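# Return a fallen circuit board onto both conveyor rail ledges

## Task

A circuit board has slipped off one of the conveyor's two rails. Put it back so it lies flat, resting on the ledges of both rails. The components on it sit loose in wet solder paste: contact with any of them means failure, and the big components have to finish standing upright within their marked outlines.

## Robot and tools

ROBOT. Two arms, left_arm and right_arm, each ending in a two-finger gripper. Calibrated bases in the scene frame: left_arm at (+0.016, +0.327, 0) m, right_arm at (-0.027, -0.466, 0) m, each turned slightly about z (quat_wxyz (+1.000, 0, 0, -0.015) and (+1.000, 0, 0, -0.018)). A camera stand is fixed behind the arms.

FRAMES. Scene frame: origin at table-top height, halfway between the arms' nominal bases; +z up, +x out over the table, left_arm on the +y side (this is unrelated to image left/right). Reported positions (m), quaternions and velocities use the scene frame and can be off by a few cm. Gripper frame: fingers point along its +z, close and open along its x; a block about 10 cm long juts toward its -y and turns with it. end_effector_position is the point between the pads; the fingertips extend 17.5 mm past it.

execute_actions(actions, cameras). actions is a list of actions; each action is a list of up to 15 rows, one per 1/30 s step; if fewer, the last row is held to fill 15 steps. Each row holds 18 numbers in [-1, 1], both arms always: left dx, dy, dz, rx, ry, rz, position, force_limit, speed, then the same nine for the right arm. The six pose numbers are an offset, not a pose: measured along the arm's current Hand target axes, from that Hand target as it was when the action began. Every row in one action counts from that same start; the next action starts from the new Hand target, so repeating an offset keeps moving. Scale: 1.0 = 0.6 m for dx, dy, dz and 180 degrees for the rotation vector rx, ry, rz. Six zeros re-command the current Hand target. Images come back only with an empty actions list or when cameras names them (["all"] for all).

Gripper numbers are absolute settings, not offsets. position: +1 fully open (50 mm), about -0.65 pads meet, -1 to grasp (closes until stopped). force_limit: -1 about 20 N, 0 about 102 N, +1 about 185 N per pad (final force up to ~15 N more). speed: -1 20 mm/s, 0 85, +1 150. Both begin at +1. To leave a gripper unchanged, repeat the numbers last sent; a 0 is a real command. New force_limit/speed only apply after a position change of at least 0.01; to soften a grip, open first.

move(target, speed, blend, stop_force, zero, blocking, cameras). target is one 18-number row or a list of up to 15 rows, laid out as above; every row is an offset from the Hand targets at the move's start. Grippers follow straight paths, at most 10 s total. speed: top speed in m/s, 0.002 to 3.6, default 0.25 (rotation up to twice that in rad/s); one value or one per target. blend: corner rounding in m for lists, default 0 (stop at each). stop_force: 3 to 120 N, both arms; ends an arm's path when its wrist sensor feels that much push against its travel; unreliable while the gripper rotates; omit it when backing off a contact. zero (only with stop_force): true re-zeros moving arms first. blocking=false returns after about 0.5 s while the move continues; not allowed with stop_force. Moves do not avoid obstacles or the other arm; grippers lag and can overshoot, more when fast or with the arm nearly straight; do not route past an arm's own base. Arms are stiff: aiming even slightly past a firm contact can fault; go slow with a small stop_force for touches. The result adds a "move:" line: done, off_target, moving, held, fault, plus limits=paced (pose clipped) or limits=held (steps withheld). Arms not named there are done. Neither done nor off_target proves contact or its absence.

wait(seconds 0 to 10): let the scene run with last commands held. stop(): brake a running move; fingers continue. zoom_image(camera, region [x0, y0, x1, y1] in pixels, at most 504 by 504): closer view of that camera's latest image. zero_wrist_force(arm): re-zero that arm's force sensor and stop_force baseline. finished_scene(scene): current scene number; final, only once the board lies correctly with the robot clear.

RESULTS. Hand target is the last commanded pose after clipping; grippers often rest short of it, and the next command, even zeros, asks for it again. Orientation is clipped to within 32 degrees of the measured one each step. object_status: 0 moving, 1 stopped while opening, 2 stopped while closing (holding), 3 at commanded position or pads met (usually nothing held). Opening in mm is about (250 - position_measured) x 0.202. "within noise" joint velocities mean the arm is still. Wrist force/torque are in the gripper's own axes, plus a line with the peak force since last shown. Joint torques include gravity and are noisy. Step readings list some end_effector_position values.

CAMERAS: cam_head_left, cam_head_right, cam_high, cam_low (504x504), cam_left_wrist, cam_right_wrist (896x504).

AVOID. Touching any board component; dropping the board or letting it go while moving; knocking anything off the table; hitting fixed things; arms pressing on each other or one gripper closing on the other's fingers. Contact torque limits (N m): shoulder pan 121, shoulder lift 120, elbow 110, wrist 1 20.4, wrist 2 22.6, wrist 3 22.5; any part taking about 150 N (±25) also faults the arm for 10 s. Wrists push only about 10.7 N m beyond their own load. Holding loads or stretching out heats motors: MOTOR HOT at 70 °C, brakes at 85 °C for 30 to 60 s.

Each tool is called after "Request:" as a command line: name --argument value for each argument, lists and objects as JSON in quotes; but a table of rows of numbers goes row by row, as --pt "numbers of a row", without its own name.

## Session

Request:
execute_actions --actions '[]'

Scene clock: 0.00 s.
left_arm: end_effector_position=(+0.6003, +0.2474, +0.1951) position_measured=3 object_status=3 end_effector_quat_wxyz=(+0.501, +0.811, +0.292, -0.081) | right_arm: end_effector_position=(+0.5350, +0.1866, +0.2804) position_measured=3 object_status=3 end_effector_quat_wxyz=(-0.289, +0.800, +0.094, +0.517)
Joint positions: left_arm=[0.049 -1.185 1.924 -2.6 -2.611 0.731] | right_arm=[4.345 -2.23 -1.552 0.292 1.057 2.141]
Joint velocities: within noise
Joint torques (N m): no reading
Wrist force (N): no reading
Wrist torque (N m): no reading
Wrist force, peak (N): no reading
Hand target: left_arm +0.6003, +0.2474, +0.1951; +0.501, +0.811, +0.292, -0.081 | right_arm +0.5350, +0.1866, +0.2804; -0.289, +0.800, +0.094, +0.517
Tool commands: left_gripper/position=+1.0 left_gripper/force_limit=+1.0 left_gripper/speed=+1.0 right_gripper/position=+1.0 right_gripper/force_limit=+1.0 right_gripper/speed=+1.0

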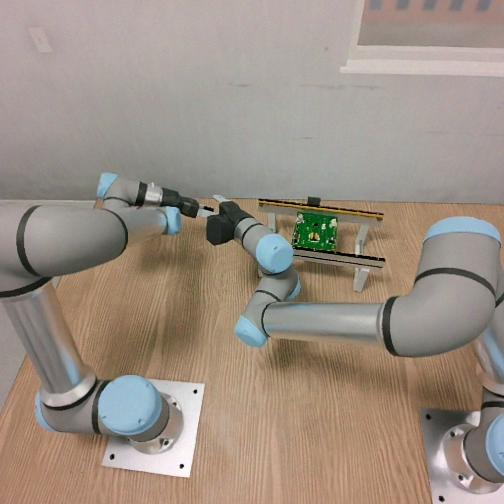

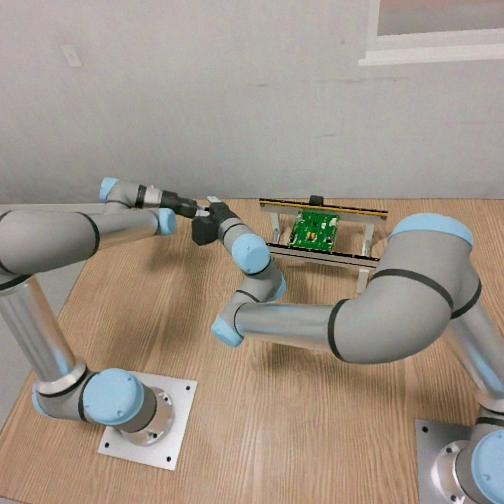

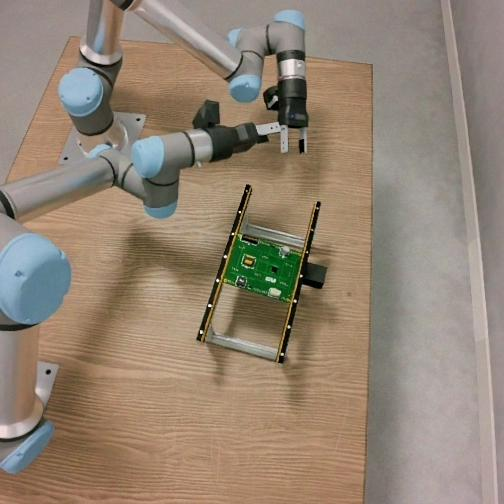

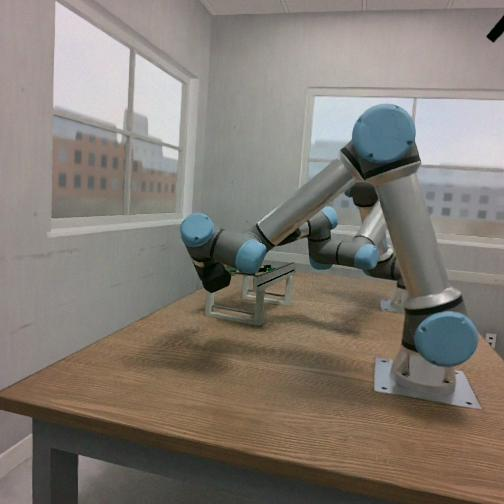

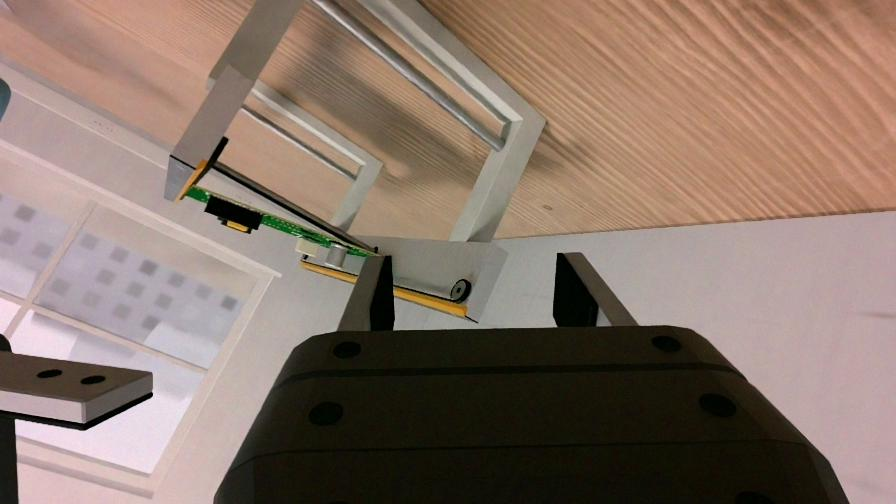

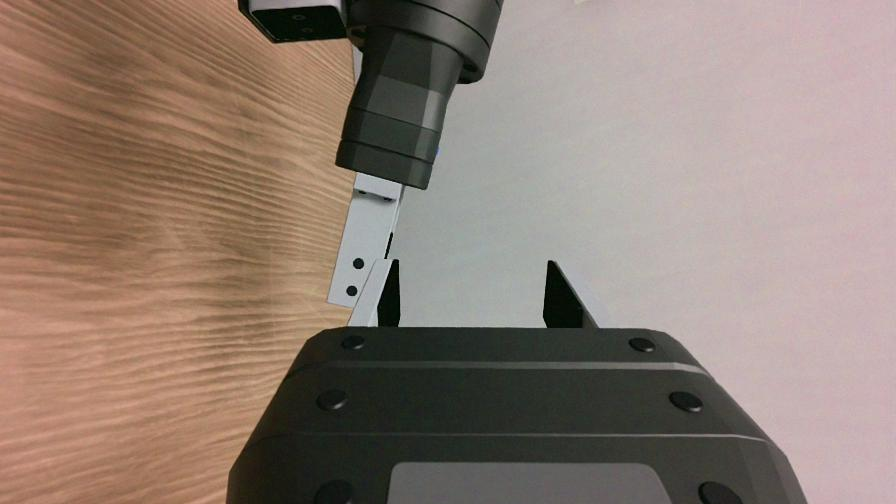

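Request:
zoom_image --camera "cam_high" --region '[180, 170, 350, 370]'

Request:
zoom_image --camera "cam_head_left" --region '[200, 170, 410, 310]'

Request:
zoom_image --camera "cam_left_wrist" --region '[150, 100, 550, 350]'

Request:
zoom_image --camera "cam_low" --region '[160, 230, 340, 350]'

Scaled by 2.520 from the camera's 504x504 image, which has a finer 720x720 frame.

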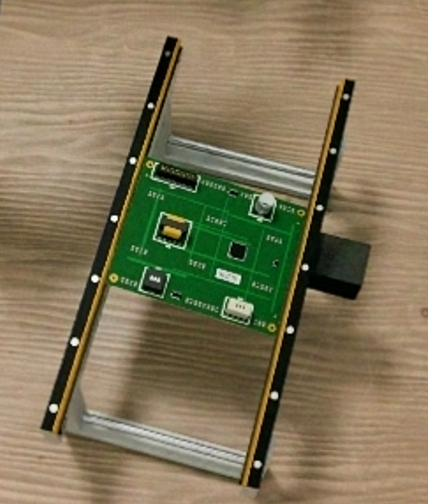

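Scaled by 2.400 from the camera's 504x504 image, which has a finer 720x720 frame.

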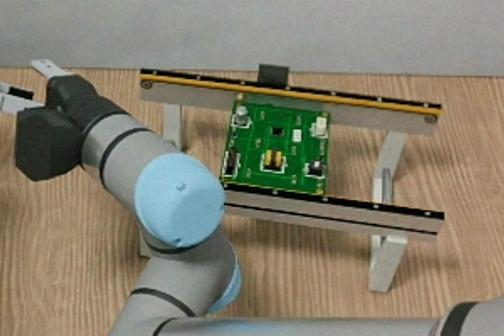

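Scaled by 1.260 from the camera's 896x504 image, which has a finer 1280x720 frame.

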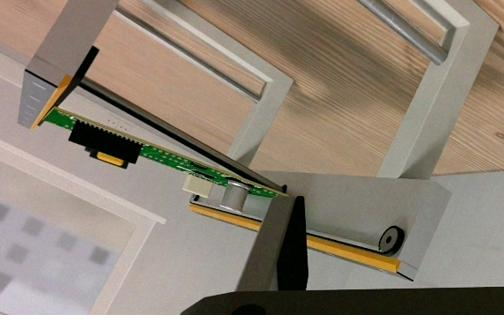

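Scaled by 2.800 from the camera's 504x504 image, which has a finer 720x720 frame.

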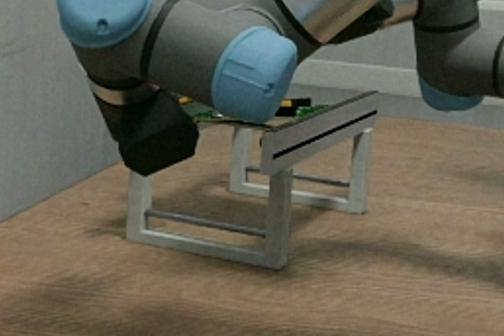

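Request:
move --pt "0 0 0 0 0 0 1 1 1 0.099 -0.052 -0.427 0 0 0 1 1 1" --pt "0 0 0 0 0 0 1 1 1 0.174 0.540 -0.706 0.007 -0.174 0.298 1 1 1" --blend 0.05 --speed 0.35 --cameras '["cam_right_wrist","cam_high","cam_left_wrist"]'

Scene clock: 57.70 s.
left_arm: end_effector_position=(+0.6003, +0.2474, +0.1951) position_measured=3 object_status=3 end_effector_quat_wxyz=(+0.501, +0.811, +0.292, -0.081) | right_arm: end_effector_position=(+0.3998, -0.3302, +0.3802) position_measured=3 object_status=3 end_effector_quat_wxyz=(-0.462, +0.859, -0.195, +0.105)
Joint positions: left_arm=[0.049 -1.185 1.924 -2.6 -2.611 0.731] | right_arm=[3.408 -1.24 -2.186 -0.526 2.278 2.542]
Joint torques (N m): left_arm=[0.56 -34.6 -20.45 -3.48 -2.38 -0.22] | right_arm=[-8.71 -3.57 39.99 1.38 3.48 -2.6]
Wrist force (N): left_arm=[-0.2 0.1 -0.1] | right_arm=[-2.5 -1.4 0.5]
Wrist torque (N m): left_arm=[0.01 0.05 0.00] | right_arm=[0.03 -0.11 0.18]
Wrist force, peak (N): left_arm=[-0.5 -0.3 -0.1] | right_arm=[1.7 5.8 4.1]
Hand target: left_arm +0.6003, +0.2474, +0.1951; +0.501, +0.811, +0.292, -0.081 | right_arm +0.3998, -0.3302, +0.3802; -0.462, +0.859, -0.195, +0.105
Off the commanded pose: left_arm 0.000 m, 0 deg | right_arm 0.000 m, 0 deg.
move: done
Images, in order (width x height): cam_high 504x504, cam_left_wrist 896x504, cam_right_wrist 896x504.

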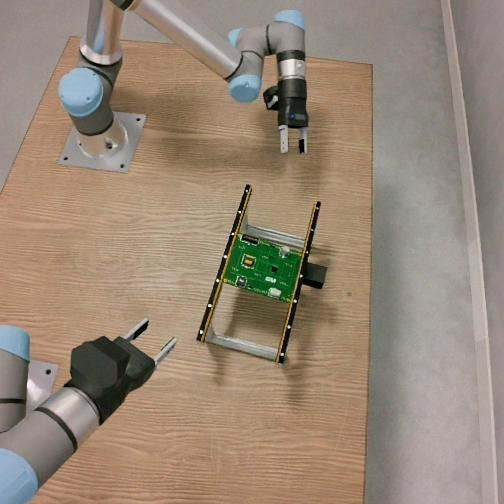

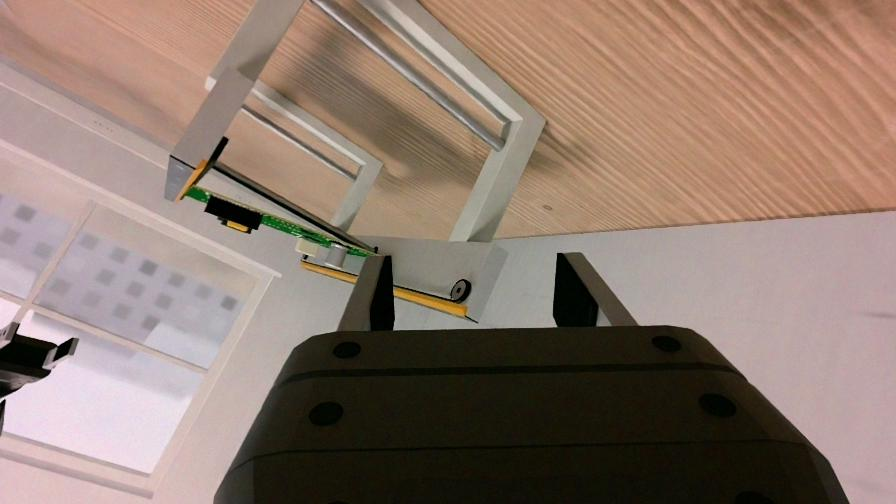

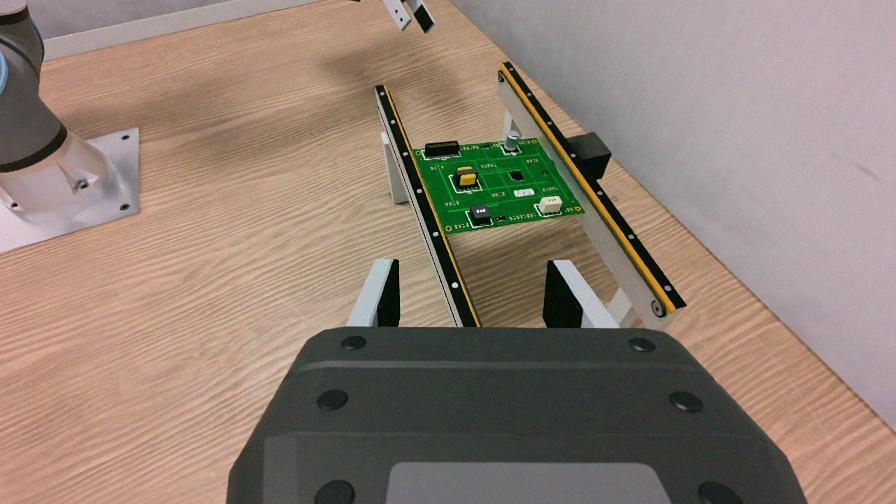

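Request:
zoom_image --camera "cam_right_wrist" --region '[370, 50, 700, 330]'

Request:
zoom_image --camera "cam_high" --region '[190, 170, 340, 370]'

Request:
zoom_image --camera "cam_low" --region '[160, 230, 340, 350]'

Scaled by 1.527 from the camera's 896x504 image, which has a finer 1280x720 frame.

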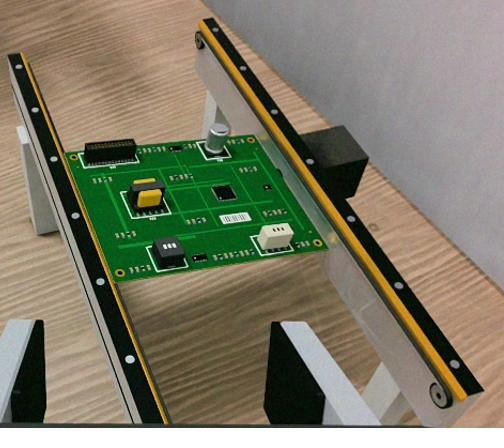

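Scaled by 2.520 from the camera's 504x504 image, which has a finer 720x720 frame.

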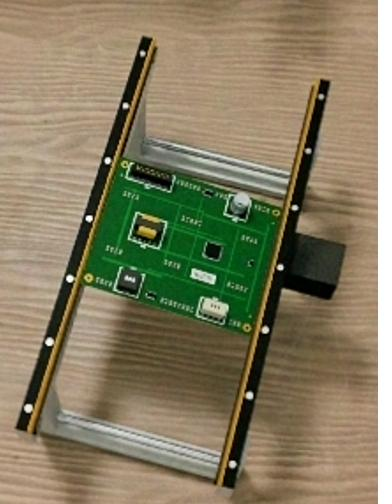

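This scene's latest camera images include none from cam_low. They are from: cam_high, cam_left_wrist, cam_right_wrist. cam_low's image comes with the result of a call that names it in "cameras".

Request:
move --target '[0,0,0,0,0,0,1,1,1,0.15,-0.05,0.25,0,0,0,1,1,1]' --cameras '["cam_right_wrist","cam_low"]'

Request:
zoom_image --camera "cam_right_wrist" --region '[260, 0, 600, 260]'

Request:
zoom_image --camera "cam_low" --region '[160, 230, 340, 350]'

Scene clock: 126.20 s.
left_arm: end_effector_position=(+0.6003, +0.2474, +0.1951) position_measured=3 object_status=3 end_effector_quat_wxyz=(+0.501, +0.811, +0.292, -0.081) | right_arm: end_effector_position=(+0.5422, -0.2414, +0.3226) position_measured=3 object_status=3 end_effector_quat_wxyz=(-0.462, +0.859, -0.195, +0.105)
Joint positions: left_arm=[0.049 -1.185 1.924 -2.6 -2.611 0.731] | right_arm=[3.524 -1.684 -1.971 -0.233 2.196 2.645]
Joint torques (N m): left_arm=[0.58 -35.13 -21.59 -3.17 -2.43 -0.07] | right_arm=[8.47 10.17 37.85 5.48 -1.56 2.95]
Wrist force (N): left_arm=[0.0 -0.1 0.1] | right_arm=[-2.5 -1.8 0.0]
Wrist torque (N m): left_arm=[-0.03 0.00 0.00] | right_arm=[0.00 -0.14 0.10]
Wrist force, peak (N): left_arm=[-0.5 0.1 -0.3] | right_arm=[-4.1 -1.9 0.7]
Hand target: left_arm +0.6003, +0.2474, +0.1951; +0.501, +0.811, +0.292, -0.081 | right_arm +0.5422, -0.2414, +0.3226; -0.462, +0.859, -0.195, +0.105
Off the commanded pose: left_arm 0.000 m, 0 deg | right_arm 0.000 m, 0 deg.
move: done
Images, in order (width x height): cam_low 504x504, cam_right_wrist 896x504.

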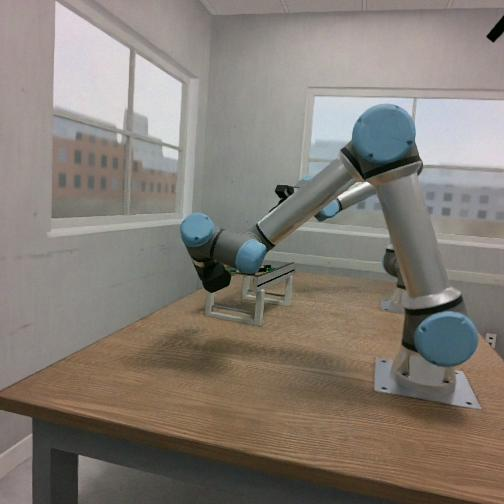

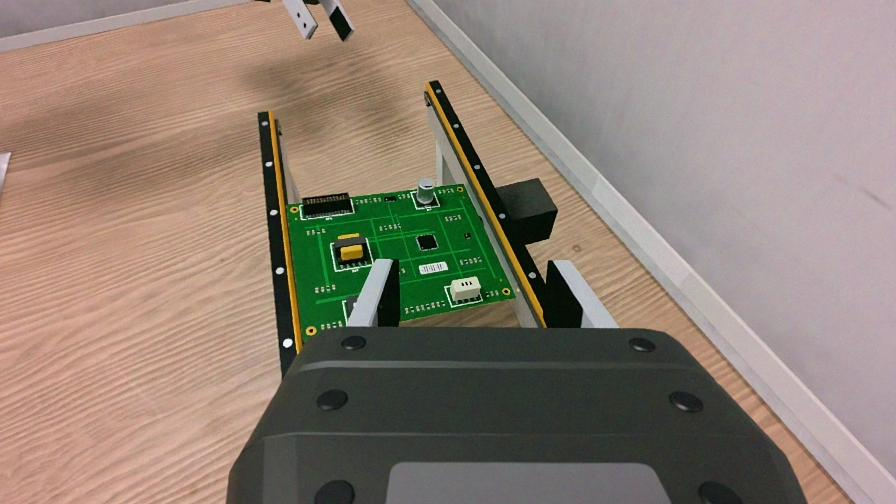

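Scaled by 1.482 from the camera's 896x504 image, which has a finer 1280x720 frame.

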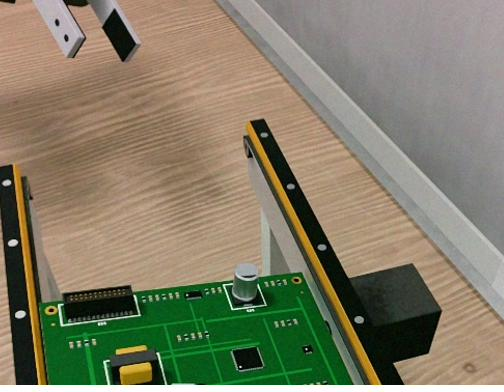

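Scaled by 2.800 from the camera's 504x504 image, which has a finer 720x720 frame.

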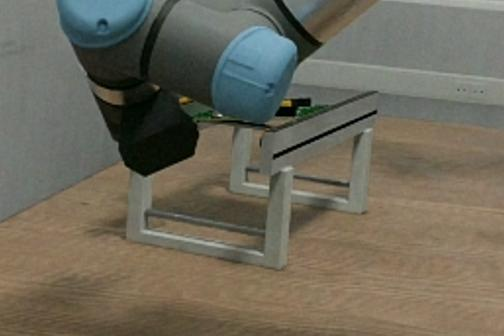

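Request:
move --pt "-0.077 0.053 0.133 0.197 -0.164 -0.811 1 1 1 0.072 0.113 -0.172 0 0 0 1 1 1" --pt "-0.077 0.053 0.133 0.197 -0.164 -0.811 1 1 1 0.049 0.258 -0.020 0.179 -0.102 0.003 1 1 1" --blend 0.03 --speed 0.4 --cameras '["cam_right_wrist","cam_left_wrist","cam_high","cam_low"]'

Scene clock: 214.00 s.
left_arm: end_effector_position=(+0.5985, +0.2189, +0.1970) position_measured=3 object_status=3 end_effector_quat_wxyz=(+0.387, +0.683, +0.520, -0.338) | right_arm: end_effector_position=(+0.5371, -0.2880, +0.3227) position_measured=3 object_status=3 end_effector_quat_wxyz=(-0.462, +0.859, -0.195, +0.105)
Joint positions: left_arm=[0.008 -1.151 1.755 -2.088 -2.648 0.299] | right_arm=[3.43 -1.657 -1.99 -0.292 2.263 2.562]
Joint torques (N m): left_arm=[5.49 -56.07 -6.42 -5.48 0.67 2.71] | right_arm=[-9.54 46.21 7.64 1.37 3.54 -2.45]
Wrist force (N): left_arm=[2.1 1.2 0.9] | right_arm=[-2.4 -1.5 0.6]
Wrist torque (N m): left_arm=[0.09 -0.25 -0.16] | right_arm=[0.06 -0.19 0.18]
Wrist force, peak (N): left_arm=[2.2 2.5 0.6] | right_arm=[-5.0 -3.6 1.8]
Hand target: left_arm +0.5985, +0.2190, +0.1970; +0.387, +0.683, +0.520, -0.338 (not the last commanded pose) | right_arm +0.5371, -0.2880, +0.3227; -0.462, +0.859, -0.195, +0.105 (not the last commanded pose)
Off the commanded pose: left_arm 0.069 m, 109 deg | right_arm 0.134 m, 37 deg.
move: held (left_arm; a check stopped the path), off_target (right_arm; braked when a check withheld steps of left_arm); path passed 0 of 2 targets; limits=held
pose unreachable (left arm): on one or more control steps of this call, first in action 0 (counted from 0), this arm could not follow its commanded pose, so it was not sent that pose on those steps. It may still have moved: this result reports where it is.
cause: moving toward the commanded pose would bring two parts of the arm too close to each other (its gripper and another part of the arm, with joints 4 (wrist 1) to 6 (wrist 3) between them, 6 mm apart when it was first held).
Images, in order (width x height): cam_high 504x504, cam_low 504x504, cam_left_wrist 896x504, cam_right_wrist 896x504.

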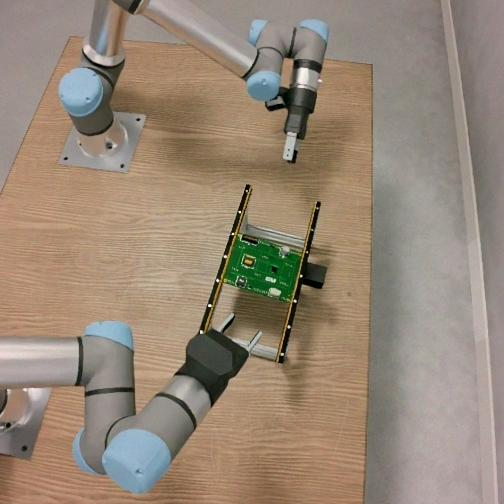

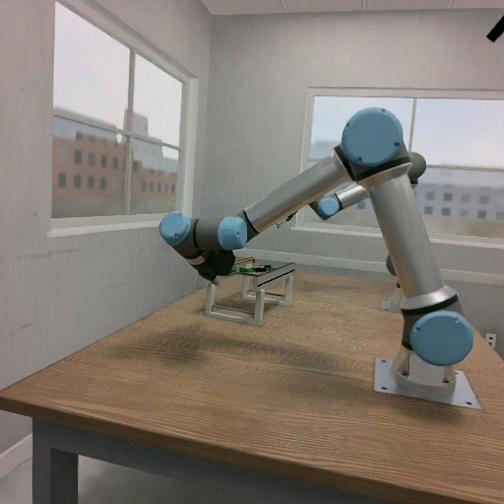

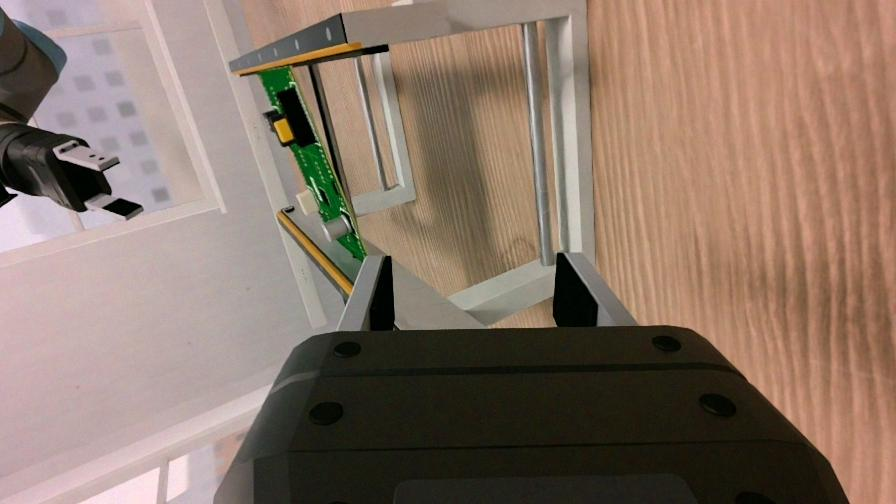

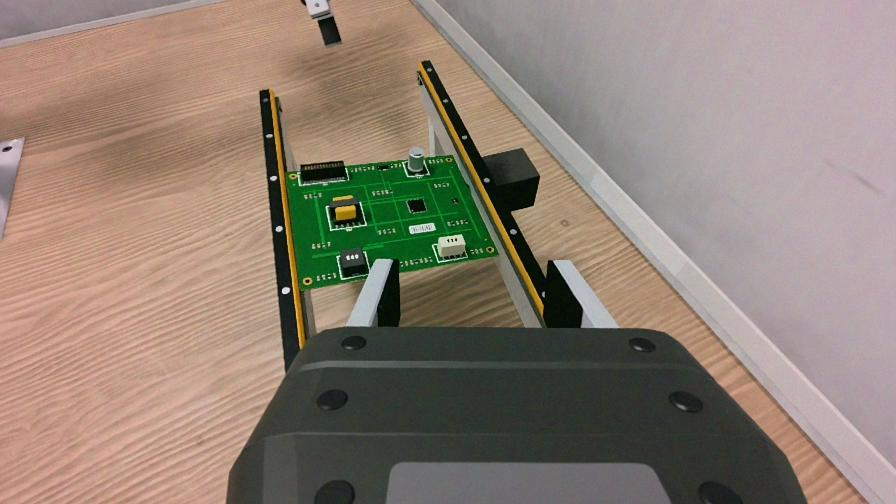

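Request:
move --target '[-0.104,0.016,0.151,0.0345,-0.023,0.419,1,1,1,-0.015,0.134,0.108,0.014,-0.098,-0.024,1,1,1]' --speed 0.4 --cameras '["cam_right_wrist","cam_left_wrist","cam_high","cam_low"]'

Scene clock: 254.23 s.
left_arm: end_effector_position=(+0.5879, +0.1098, +0.2098) position_measured=3 object_status=3 end_effector_quat_wxyz=(+0.495, +0.864, -0.037, -0.080) | right_arm: end_effector_position=(+0.5332, -0.2753, +0.2199) position_measured=3 object_status=3 end_effector_quat_wxyz=(-0.501, +0.861, -0.087, -0.006)
Joint positions: left_arm=[-0.182 -1.149 1.724 -2.163 -2.621 1.435] | right_arm=[3.366 -1.904 -1.956 -0.408 2.557 2.204]
Joint torques (N m): left_arm=[-6.55 -23.4 -39.47 -0.46 0.79 2.74] | right_arm=[-7.64 17.86 33.22 1.36 4.51 -2.72]
Wrist force (N): left_arm=[-1.7 -0.6 -0.2] | right_arm=[-3.2 -1.7 0.2]
Wrist torque (N m): left_arm=[-0.07 0.24 -0.17] | right_arm=[0.06 -0.09 0.14]
Wrist force, peak (N): left_arm=[3.7 0.4 -1.7] | right_arm=[-3.6 -2.0 -0.4]
Hand target: left_arm +0.5879, +0.1098, +0.2098; +0.495, +0.864, -0.037, -0.080 | right_arm +0.5332, -0.2753, +0.2199; -0.501, +0.861, -0.087, -0.006
Off the commanded pose: left_arm 0.000 m, 0 deg | right_arm 0.000 m, 0 deg.
move: done
Images, in order (width x height): cam_high 504x504, cam_low 504x504, cam_left_wrist 896x504, cam_right_wrist 896x504.

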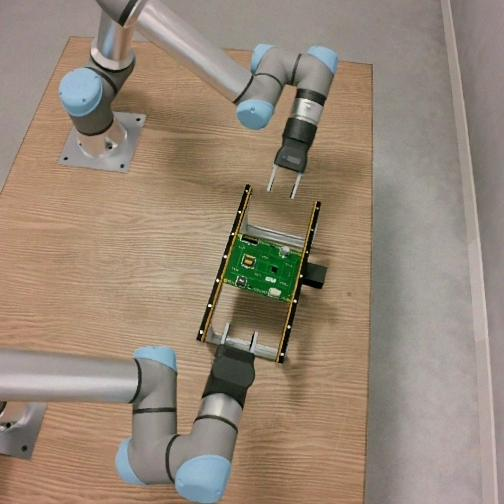

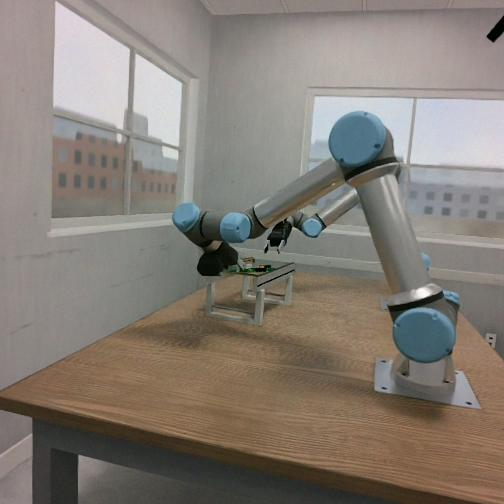

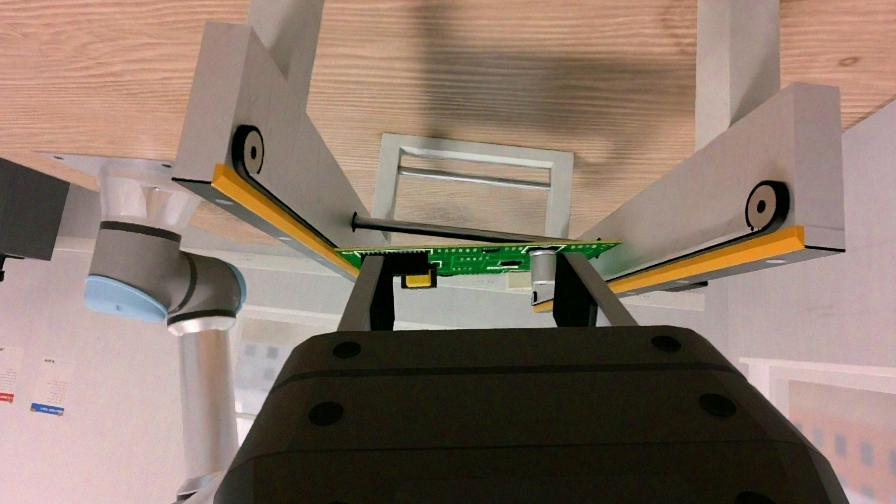

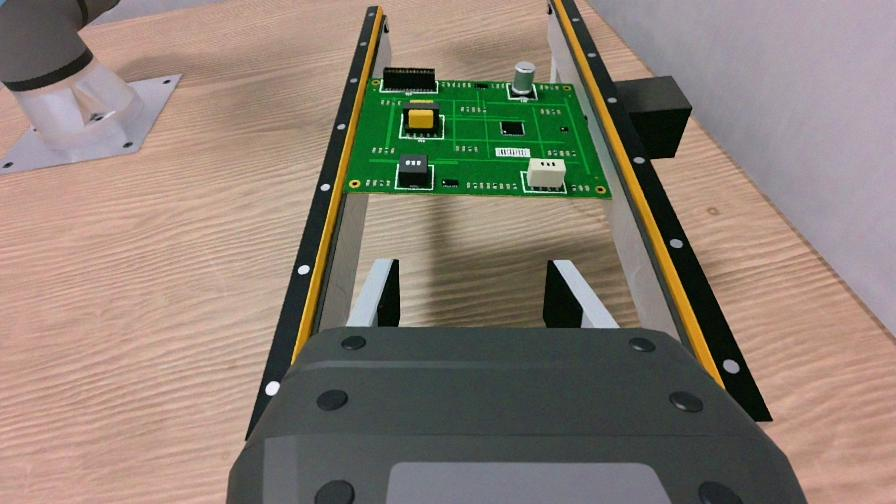

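Request:
zoom_image --camera "cam_left_wrist" --region '[320, 190, 680, 330]'

Request:
zoom_image --camera "cam_right_wrist" --region '[320, 50, 700, 280]'

Request:
zoom_image --camera "cam_left_wrist" --region '[160, 90, 420, 290]'

Scaled by 1.400 from the camera's 896x504 image, which has a finer 1280x720 frame.

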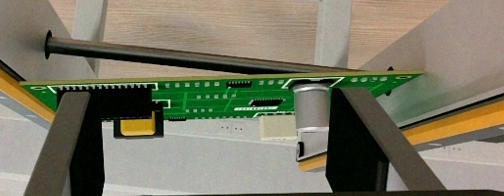

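Scaled by 1.326 from the camera's 896x504 image, which has a finer 1280x720 frame.

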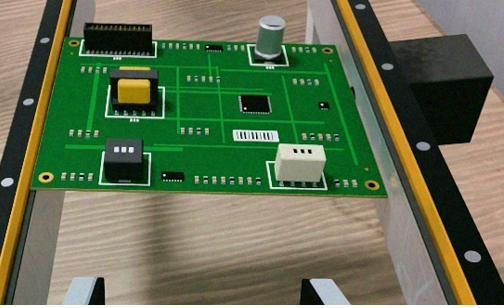

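Scaled by 1.938 from the camera's 896x504 image, which has a finer 1280x720 frame.

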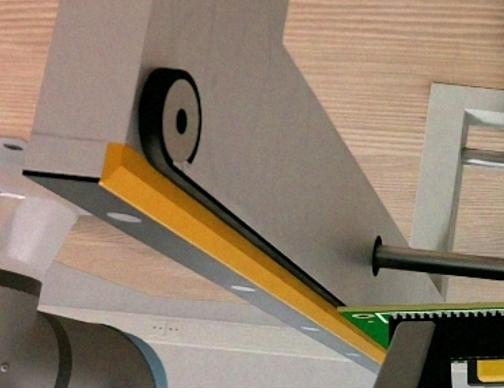

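Request:
move --target '[0.019,-0.040,0.162,0,0,0,1,1,1,0.019,0.070,0.144,0,0,0,1,1,1]' --speed 0.15 --stop_force 20 --cameras '["cam_right_wrist","cam_left_wrist","cam_low"]'

Request:
zoom_image --camera "cam_low" --region '[160, 230, 340, 350]'

Scene clock: 301.50 s.
left_arm: end_effector_position=(+0.5818, +0.0377, +0.1397) position_measured=3 object_status=3 end_effector_quat_wxyz=(+0.495, +0.864, -0.037, -0.080) | right_arm: end_effector_position=(+0.5445, -0.2226, +0.1396) position_measured=3 object_status=3 end_effector_quat_wxyz=(-0.501, +0.861, -0.087, -0.006)
Joint positions: left_arm=[-0.3 -1.014 1.795 -2.571 -2.607 1.201] | right_arm=[3.458 -2.101 -1.966 -0.084 2.513 2.345]
Joint torques (N m): left_arm=[-7.22 -25.45 -3.98 -6.09 0.74 -2.69] | right_arm=[8.15 20.34 29.7 5.22 -0.99 3.05]
Wrist force (N): left_arm=[-2.1 -0.1 -0.5] | right_arm=[-3.2 -1.5 0.2]
Wrist torque (N m): left_arm=[0.00 0.29 -0.01] | right_arm=[0.07 -0.15 0.12]
Wrist force, peak (N): left_arm=[-2.0 -3.4 -4.3] | right_arm=[-3.8 -3.2 -0.9]
Hand target: left_arm +0.5818, +0.0377, +0.1397; +0.495, +0.864, -0.037, -0.080 | right_arm +0.5445, -0.2226, +0.1396; -0.501, +0.861, -0.087, -0.006
Off the commanded pose: left_arm 0.000 m, 0 deg | right_arm 0.000 m, 0 deg.
move: done
Images, in order (width x height): cam_low 504x504, cam_left_wrist 896x504, cam_right_wrist 896x504.

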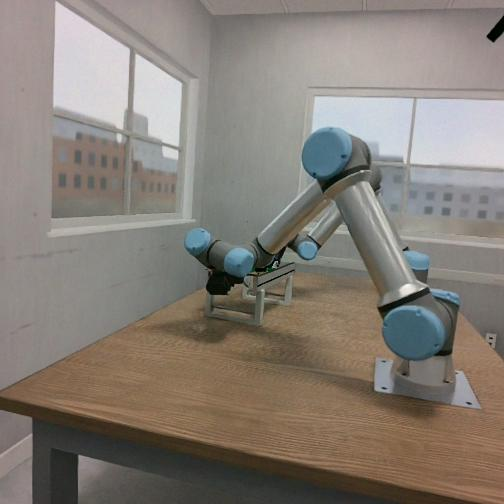

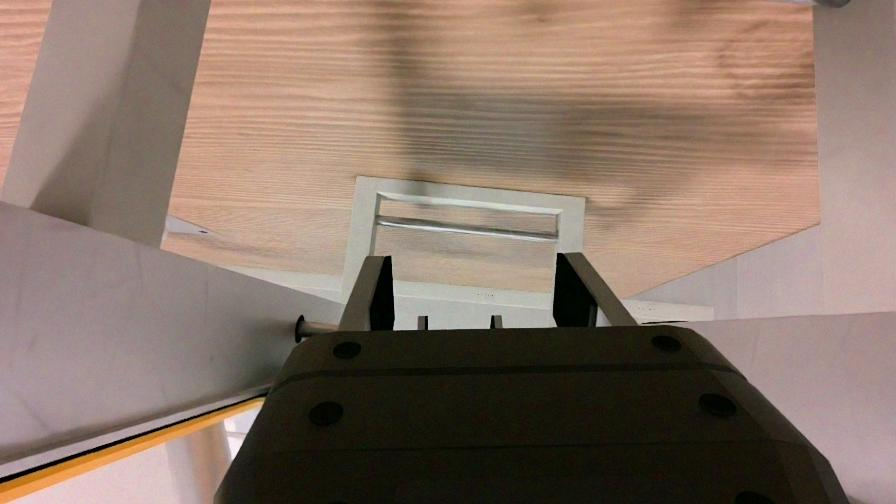

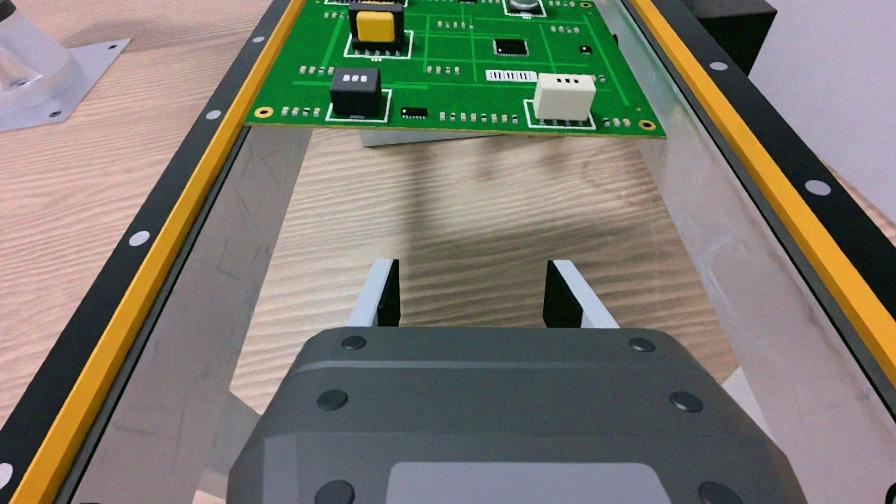

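Scaled by 2.800 from the camera's 504x504 image, which has a finer 720x720 frame.

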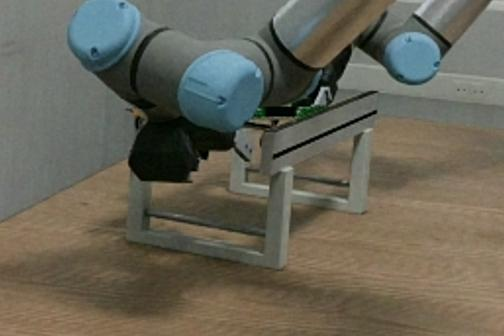

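Request:
move --target '[0,0.049,0.085,0,0,0,1,1,1,-0.002,-0.045,0.078,0,0,0,1,1,1]' --speed 0.05 --stop_force 8 --cameras '["cam_right_wrist","cam_left_wrist","cam_low","cam_high"]'

Request:
zoom_image --camera "cam_low" --region '[190, 230, 330, 330]'

Request:
zoom_image --camera "cam_high" --region '[190, 170, 340, 370]'

Scene clock: 327.33 s.
left_arm: end_effector_position=(+0.5733, -0.0205, +0.1396) position_measured=3 object_status=3 end_effector_quat_wxyz=(+0.495, +0.864, -0.037, -0.080) | right_arm: end_effector_position=(+0.5511, -0.1690, +0.1397) position_measured=3 object_status=3 end_effector_quat_wxyz=(-0.501, +0.861, -0.087, -0.006)
Joint positions: left_arm=[-0.395 -0.98 1.786 -2.745 -2.579 1.026] | right_arm=[3.548 -2.143 -1.919 0.006 2.461 2.466]
Joint torques (N m): left_arm=[-7.18 -25.06 -35.96 -6.14 0.8 -2.53] | right_arm=[8.22 21.81 30.05 5.28 -1.18 2.99]
Wrist force (N): left_arm=[-1.6 -0.3 -0.5] | right_arm=[-3.3 -1.7 0.2]
Wrist torque (N m): left_arm=[-0.03 0.24 -0.01] | right_arm=[0.01 -0.08 0.10]
Wrist force, peak (N): left_arm=[-1.6 -1.4 -1.5] | right_arm=[-3.8 -1.5 -0.1]
Hand target: left_arm +0.5733, -0.0205, +0.1396; +0.495, +0.864, -0.037, -0.080 | right_arm +0.5511, -0.1690, +0.1397; -0.501, +0.861, -0.087, -0.006
Off the commanded pose: left_arm 0.000 m, 0 deg | right_arm 0.000 m, 0 deg.
move: done
Images, in order (width x height): cam_high 504x504, cam_low 504x504, cam_left_wrist 896x504, cam_right_wrist 896x504.

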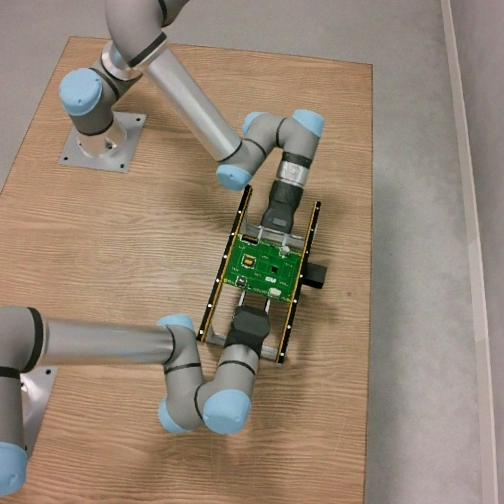

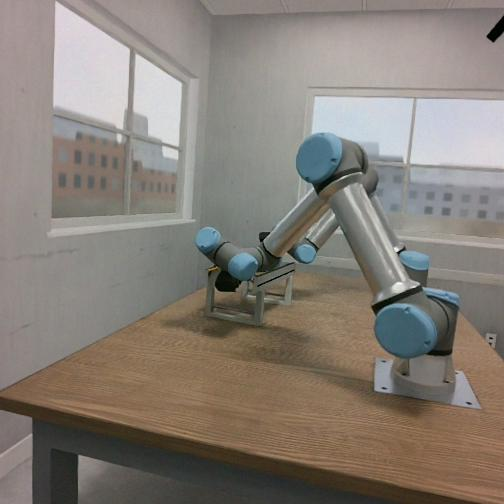

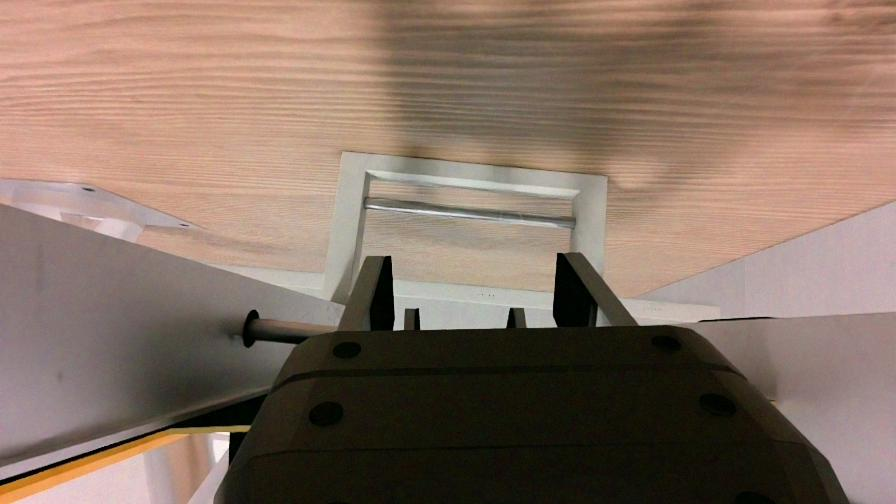

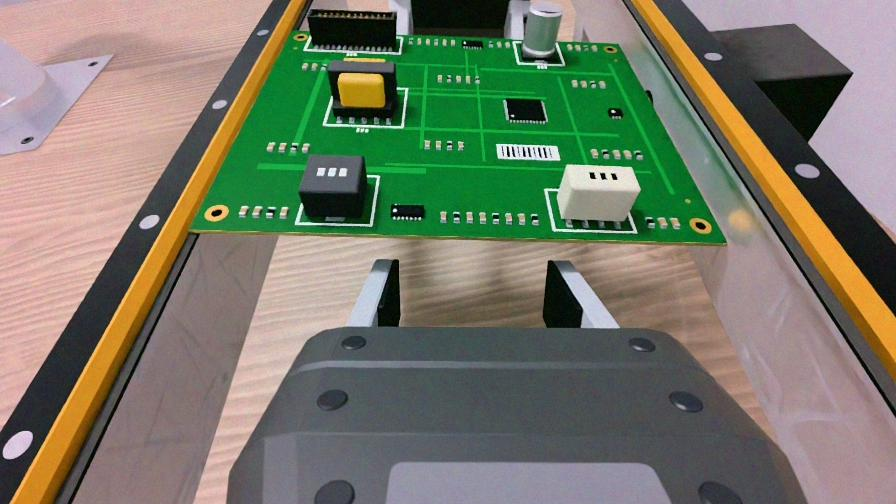

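Scaled by 3.600 from the camera's 504x504 image, which has a finer 720x720 frame.

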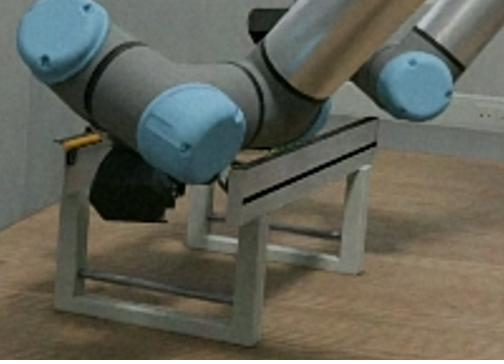

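Scaled by 2.520 from the camera's 504x504 image, which has a finer 720x720 frame.

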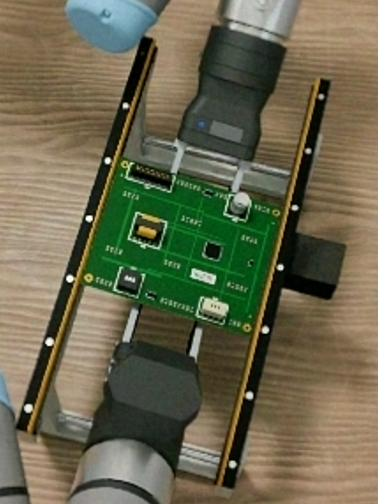

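Request:
move --pt "0 0 0 0 0 0 1 1 1 0 -0.010 0.0173 0 0 0 1 1 1" --pt "-0.002 0.0172 -0.010 0 0 0 1 1 1 -0.002 -0.0272 0.0073 0 0 0 1 1 1" --speed 0.03 --cameras '["cam_right_wrist","cam_left_wrist","cam_high"]'

Request:
zoom_image --camera "cam_high" --region '[190, 170, 340, 370]'

Scene clock: 348.53 s.
left_arm: end_effector_position=(+0.5733, -0.0205, +0.1516) position_measured=3 object_status=3 end_effector_quat_wxyz=(+0.495, +0.864, -0.037, -0.080) | right_arm: end_effector_position=(+0.5528, -0.1571, +0.1516) position_measured=3 object_status=3 end_effector_quat_wxyz=(-0.501, +0.861, -0.087, -0.006)
Joint positions: left_arm=[-0.395 -1.001 1.78 -2.719 -2.579 1.026] | right_arm=[3.567 -2.129 -1.901 -0.006 2.449 2.49]
Joint torques (N m): left_arm=[4.7 -59.87 -37.07 -0.47 -0.9 1.92] | right_arm=[8.05 64.71 30.31 1.57 -0.71 0.02]
Wrist force (N): left_arm=[-1.6 -0.7 -0.5] | right_arm=[-3.0 -0.8 0.4]
Wrist torque (N m): left_arm=[-0.07 0.23 -0.01] | right_arm=[0.02 -0.11 0.13]
Wrist force, peak (N): left_arm=[-1.9 -0.9 -0.5] | right_arm=[-3.4 -2.1 0.2]
Hand target: left_arm +0.5733, -0.0205, +0.1516; +0.495, +0.864, -0.037, -0.080 | right_arm +0.5529, -0.1571, +0.1516; -0.501, +0.861, -0.087, -0.006
Off the commanded pose: left_arm 0.000 m, 0 deg | right_arm 0.000 m, 0 deg.
move: done
Images, in order (width x height): cam_high 504x504, cam_left_wrist 896x504, cam_right_wrist 896x504.

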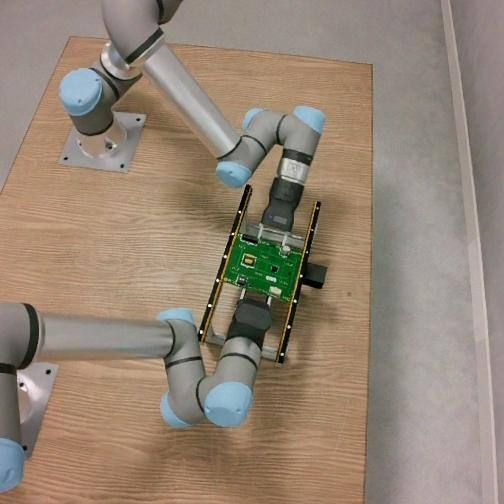

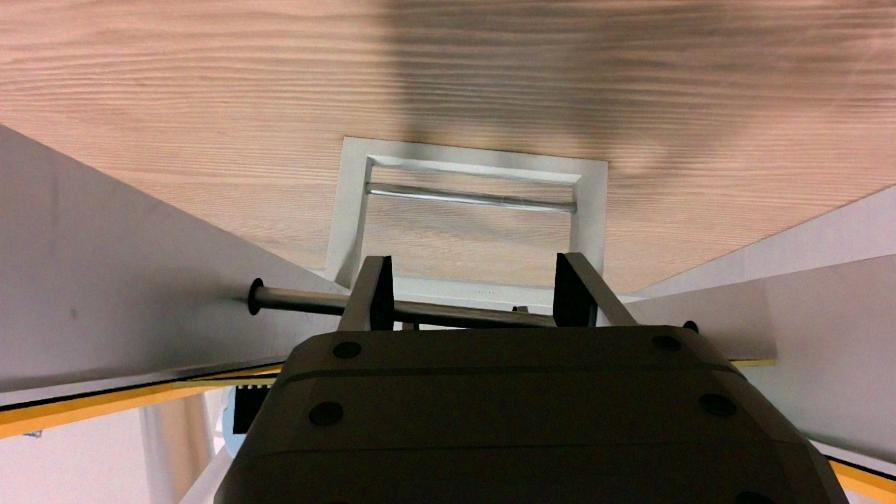

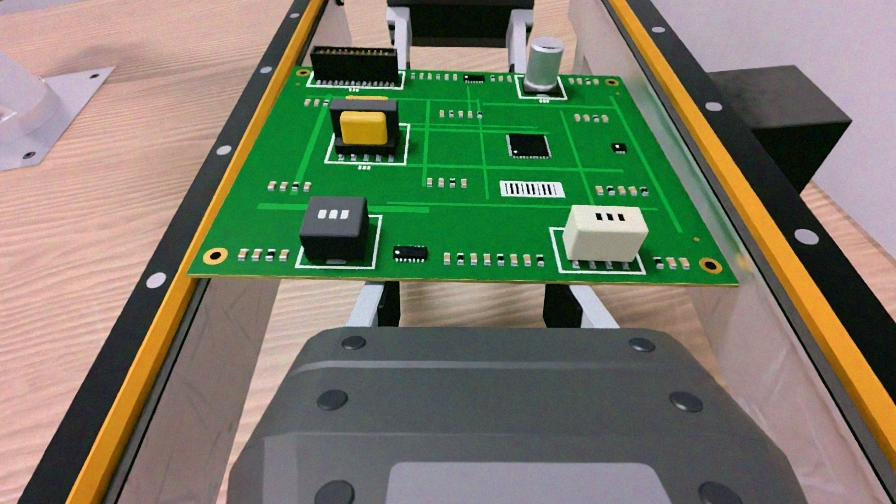

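Scaled by 2.520 from the camera's 504x504 image, which has a finer 720x720 frame.

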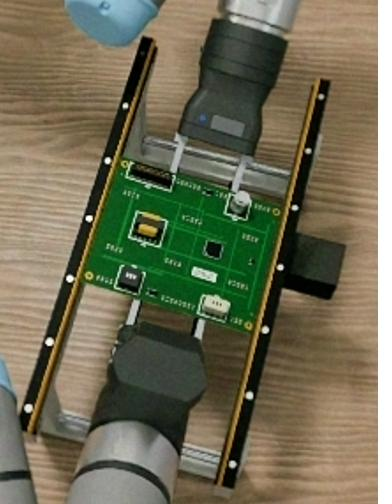

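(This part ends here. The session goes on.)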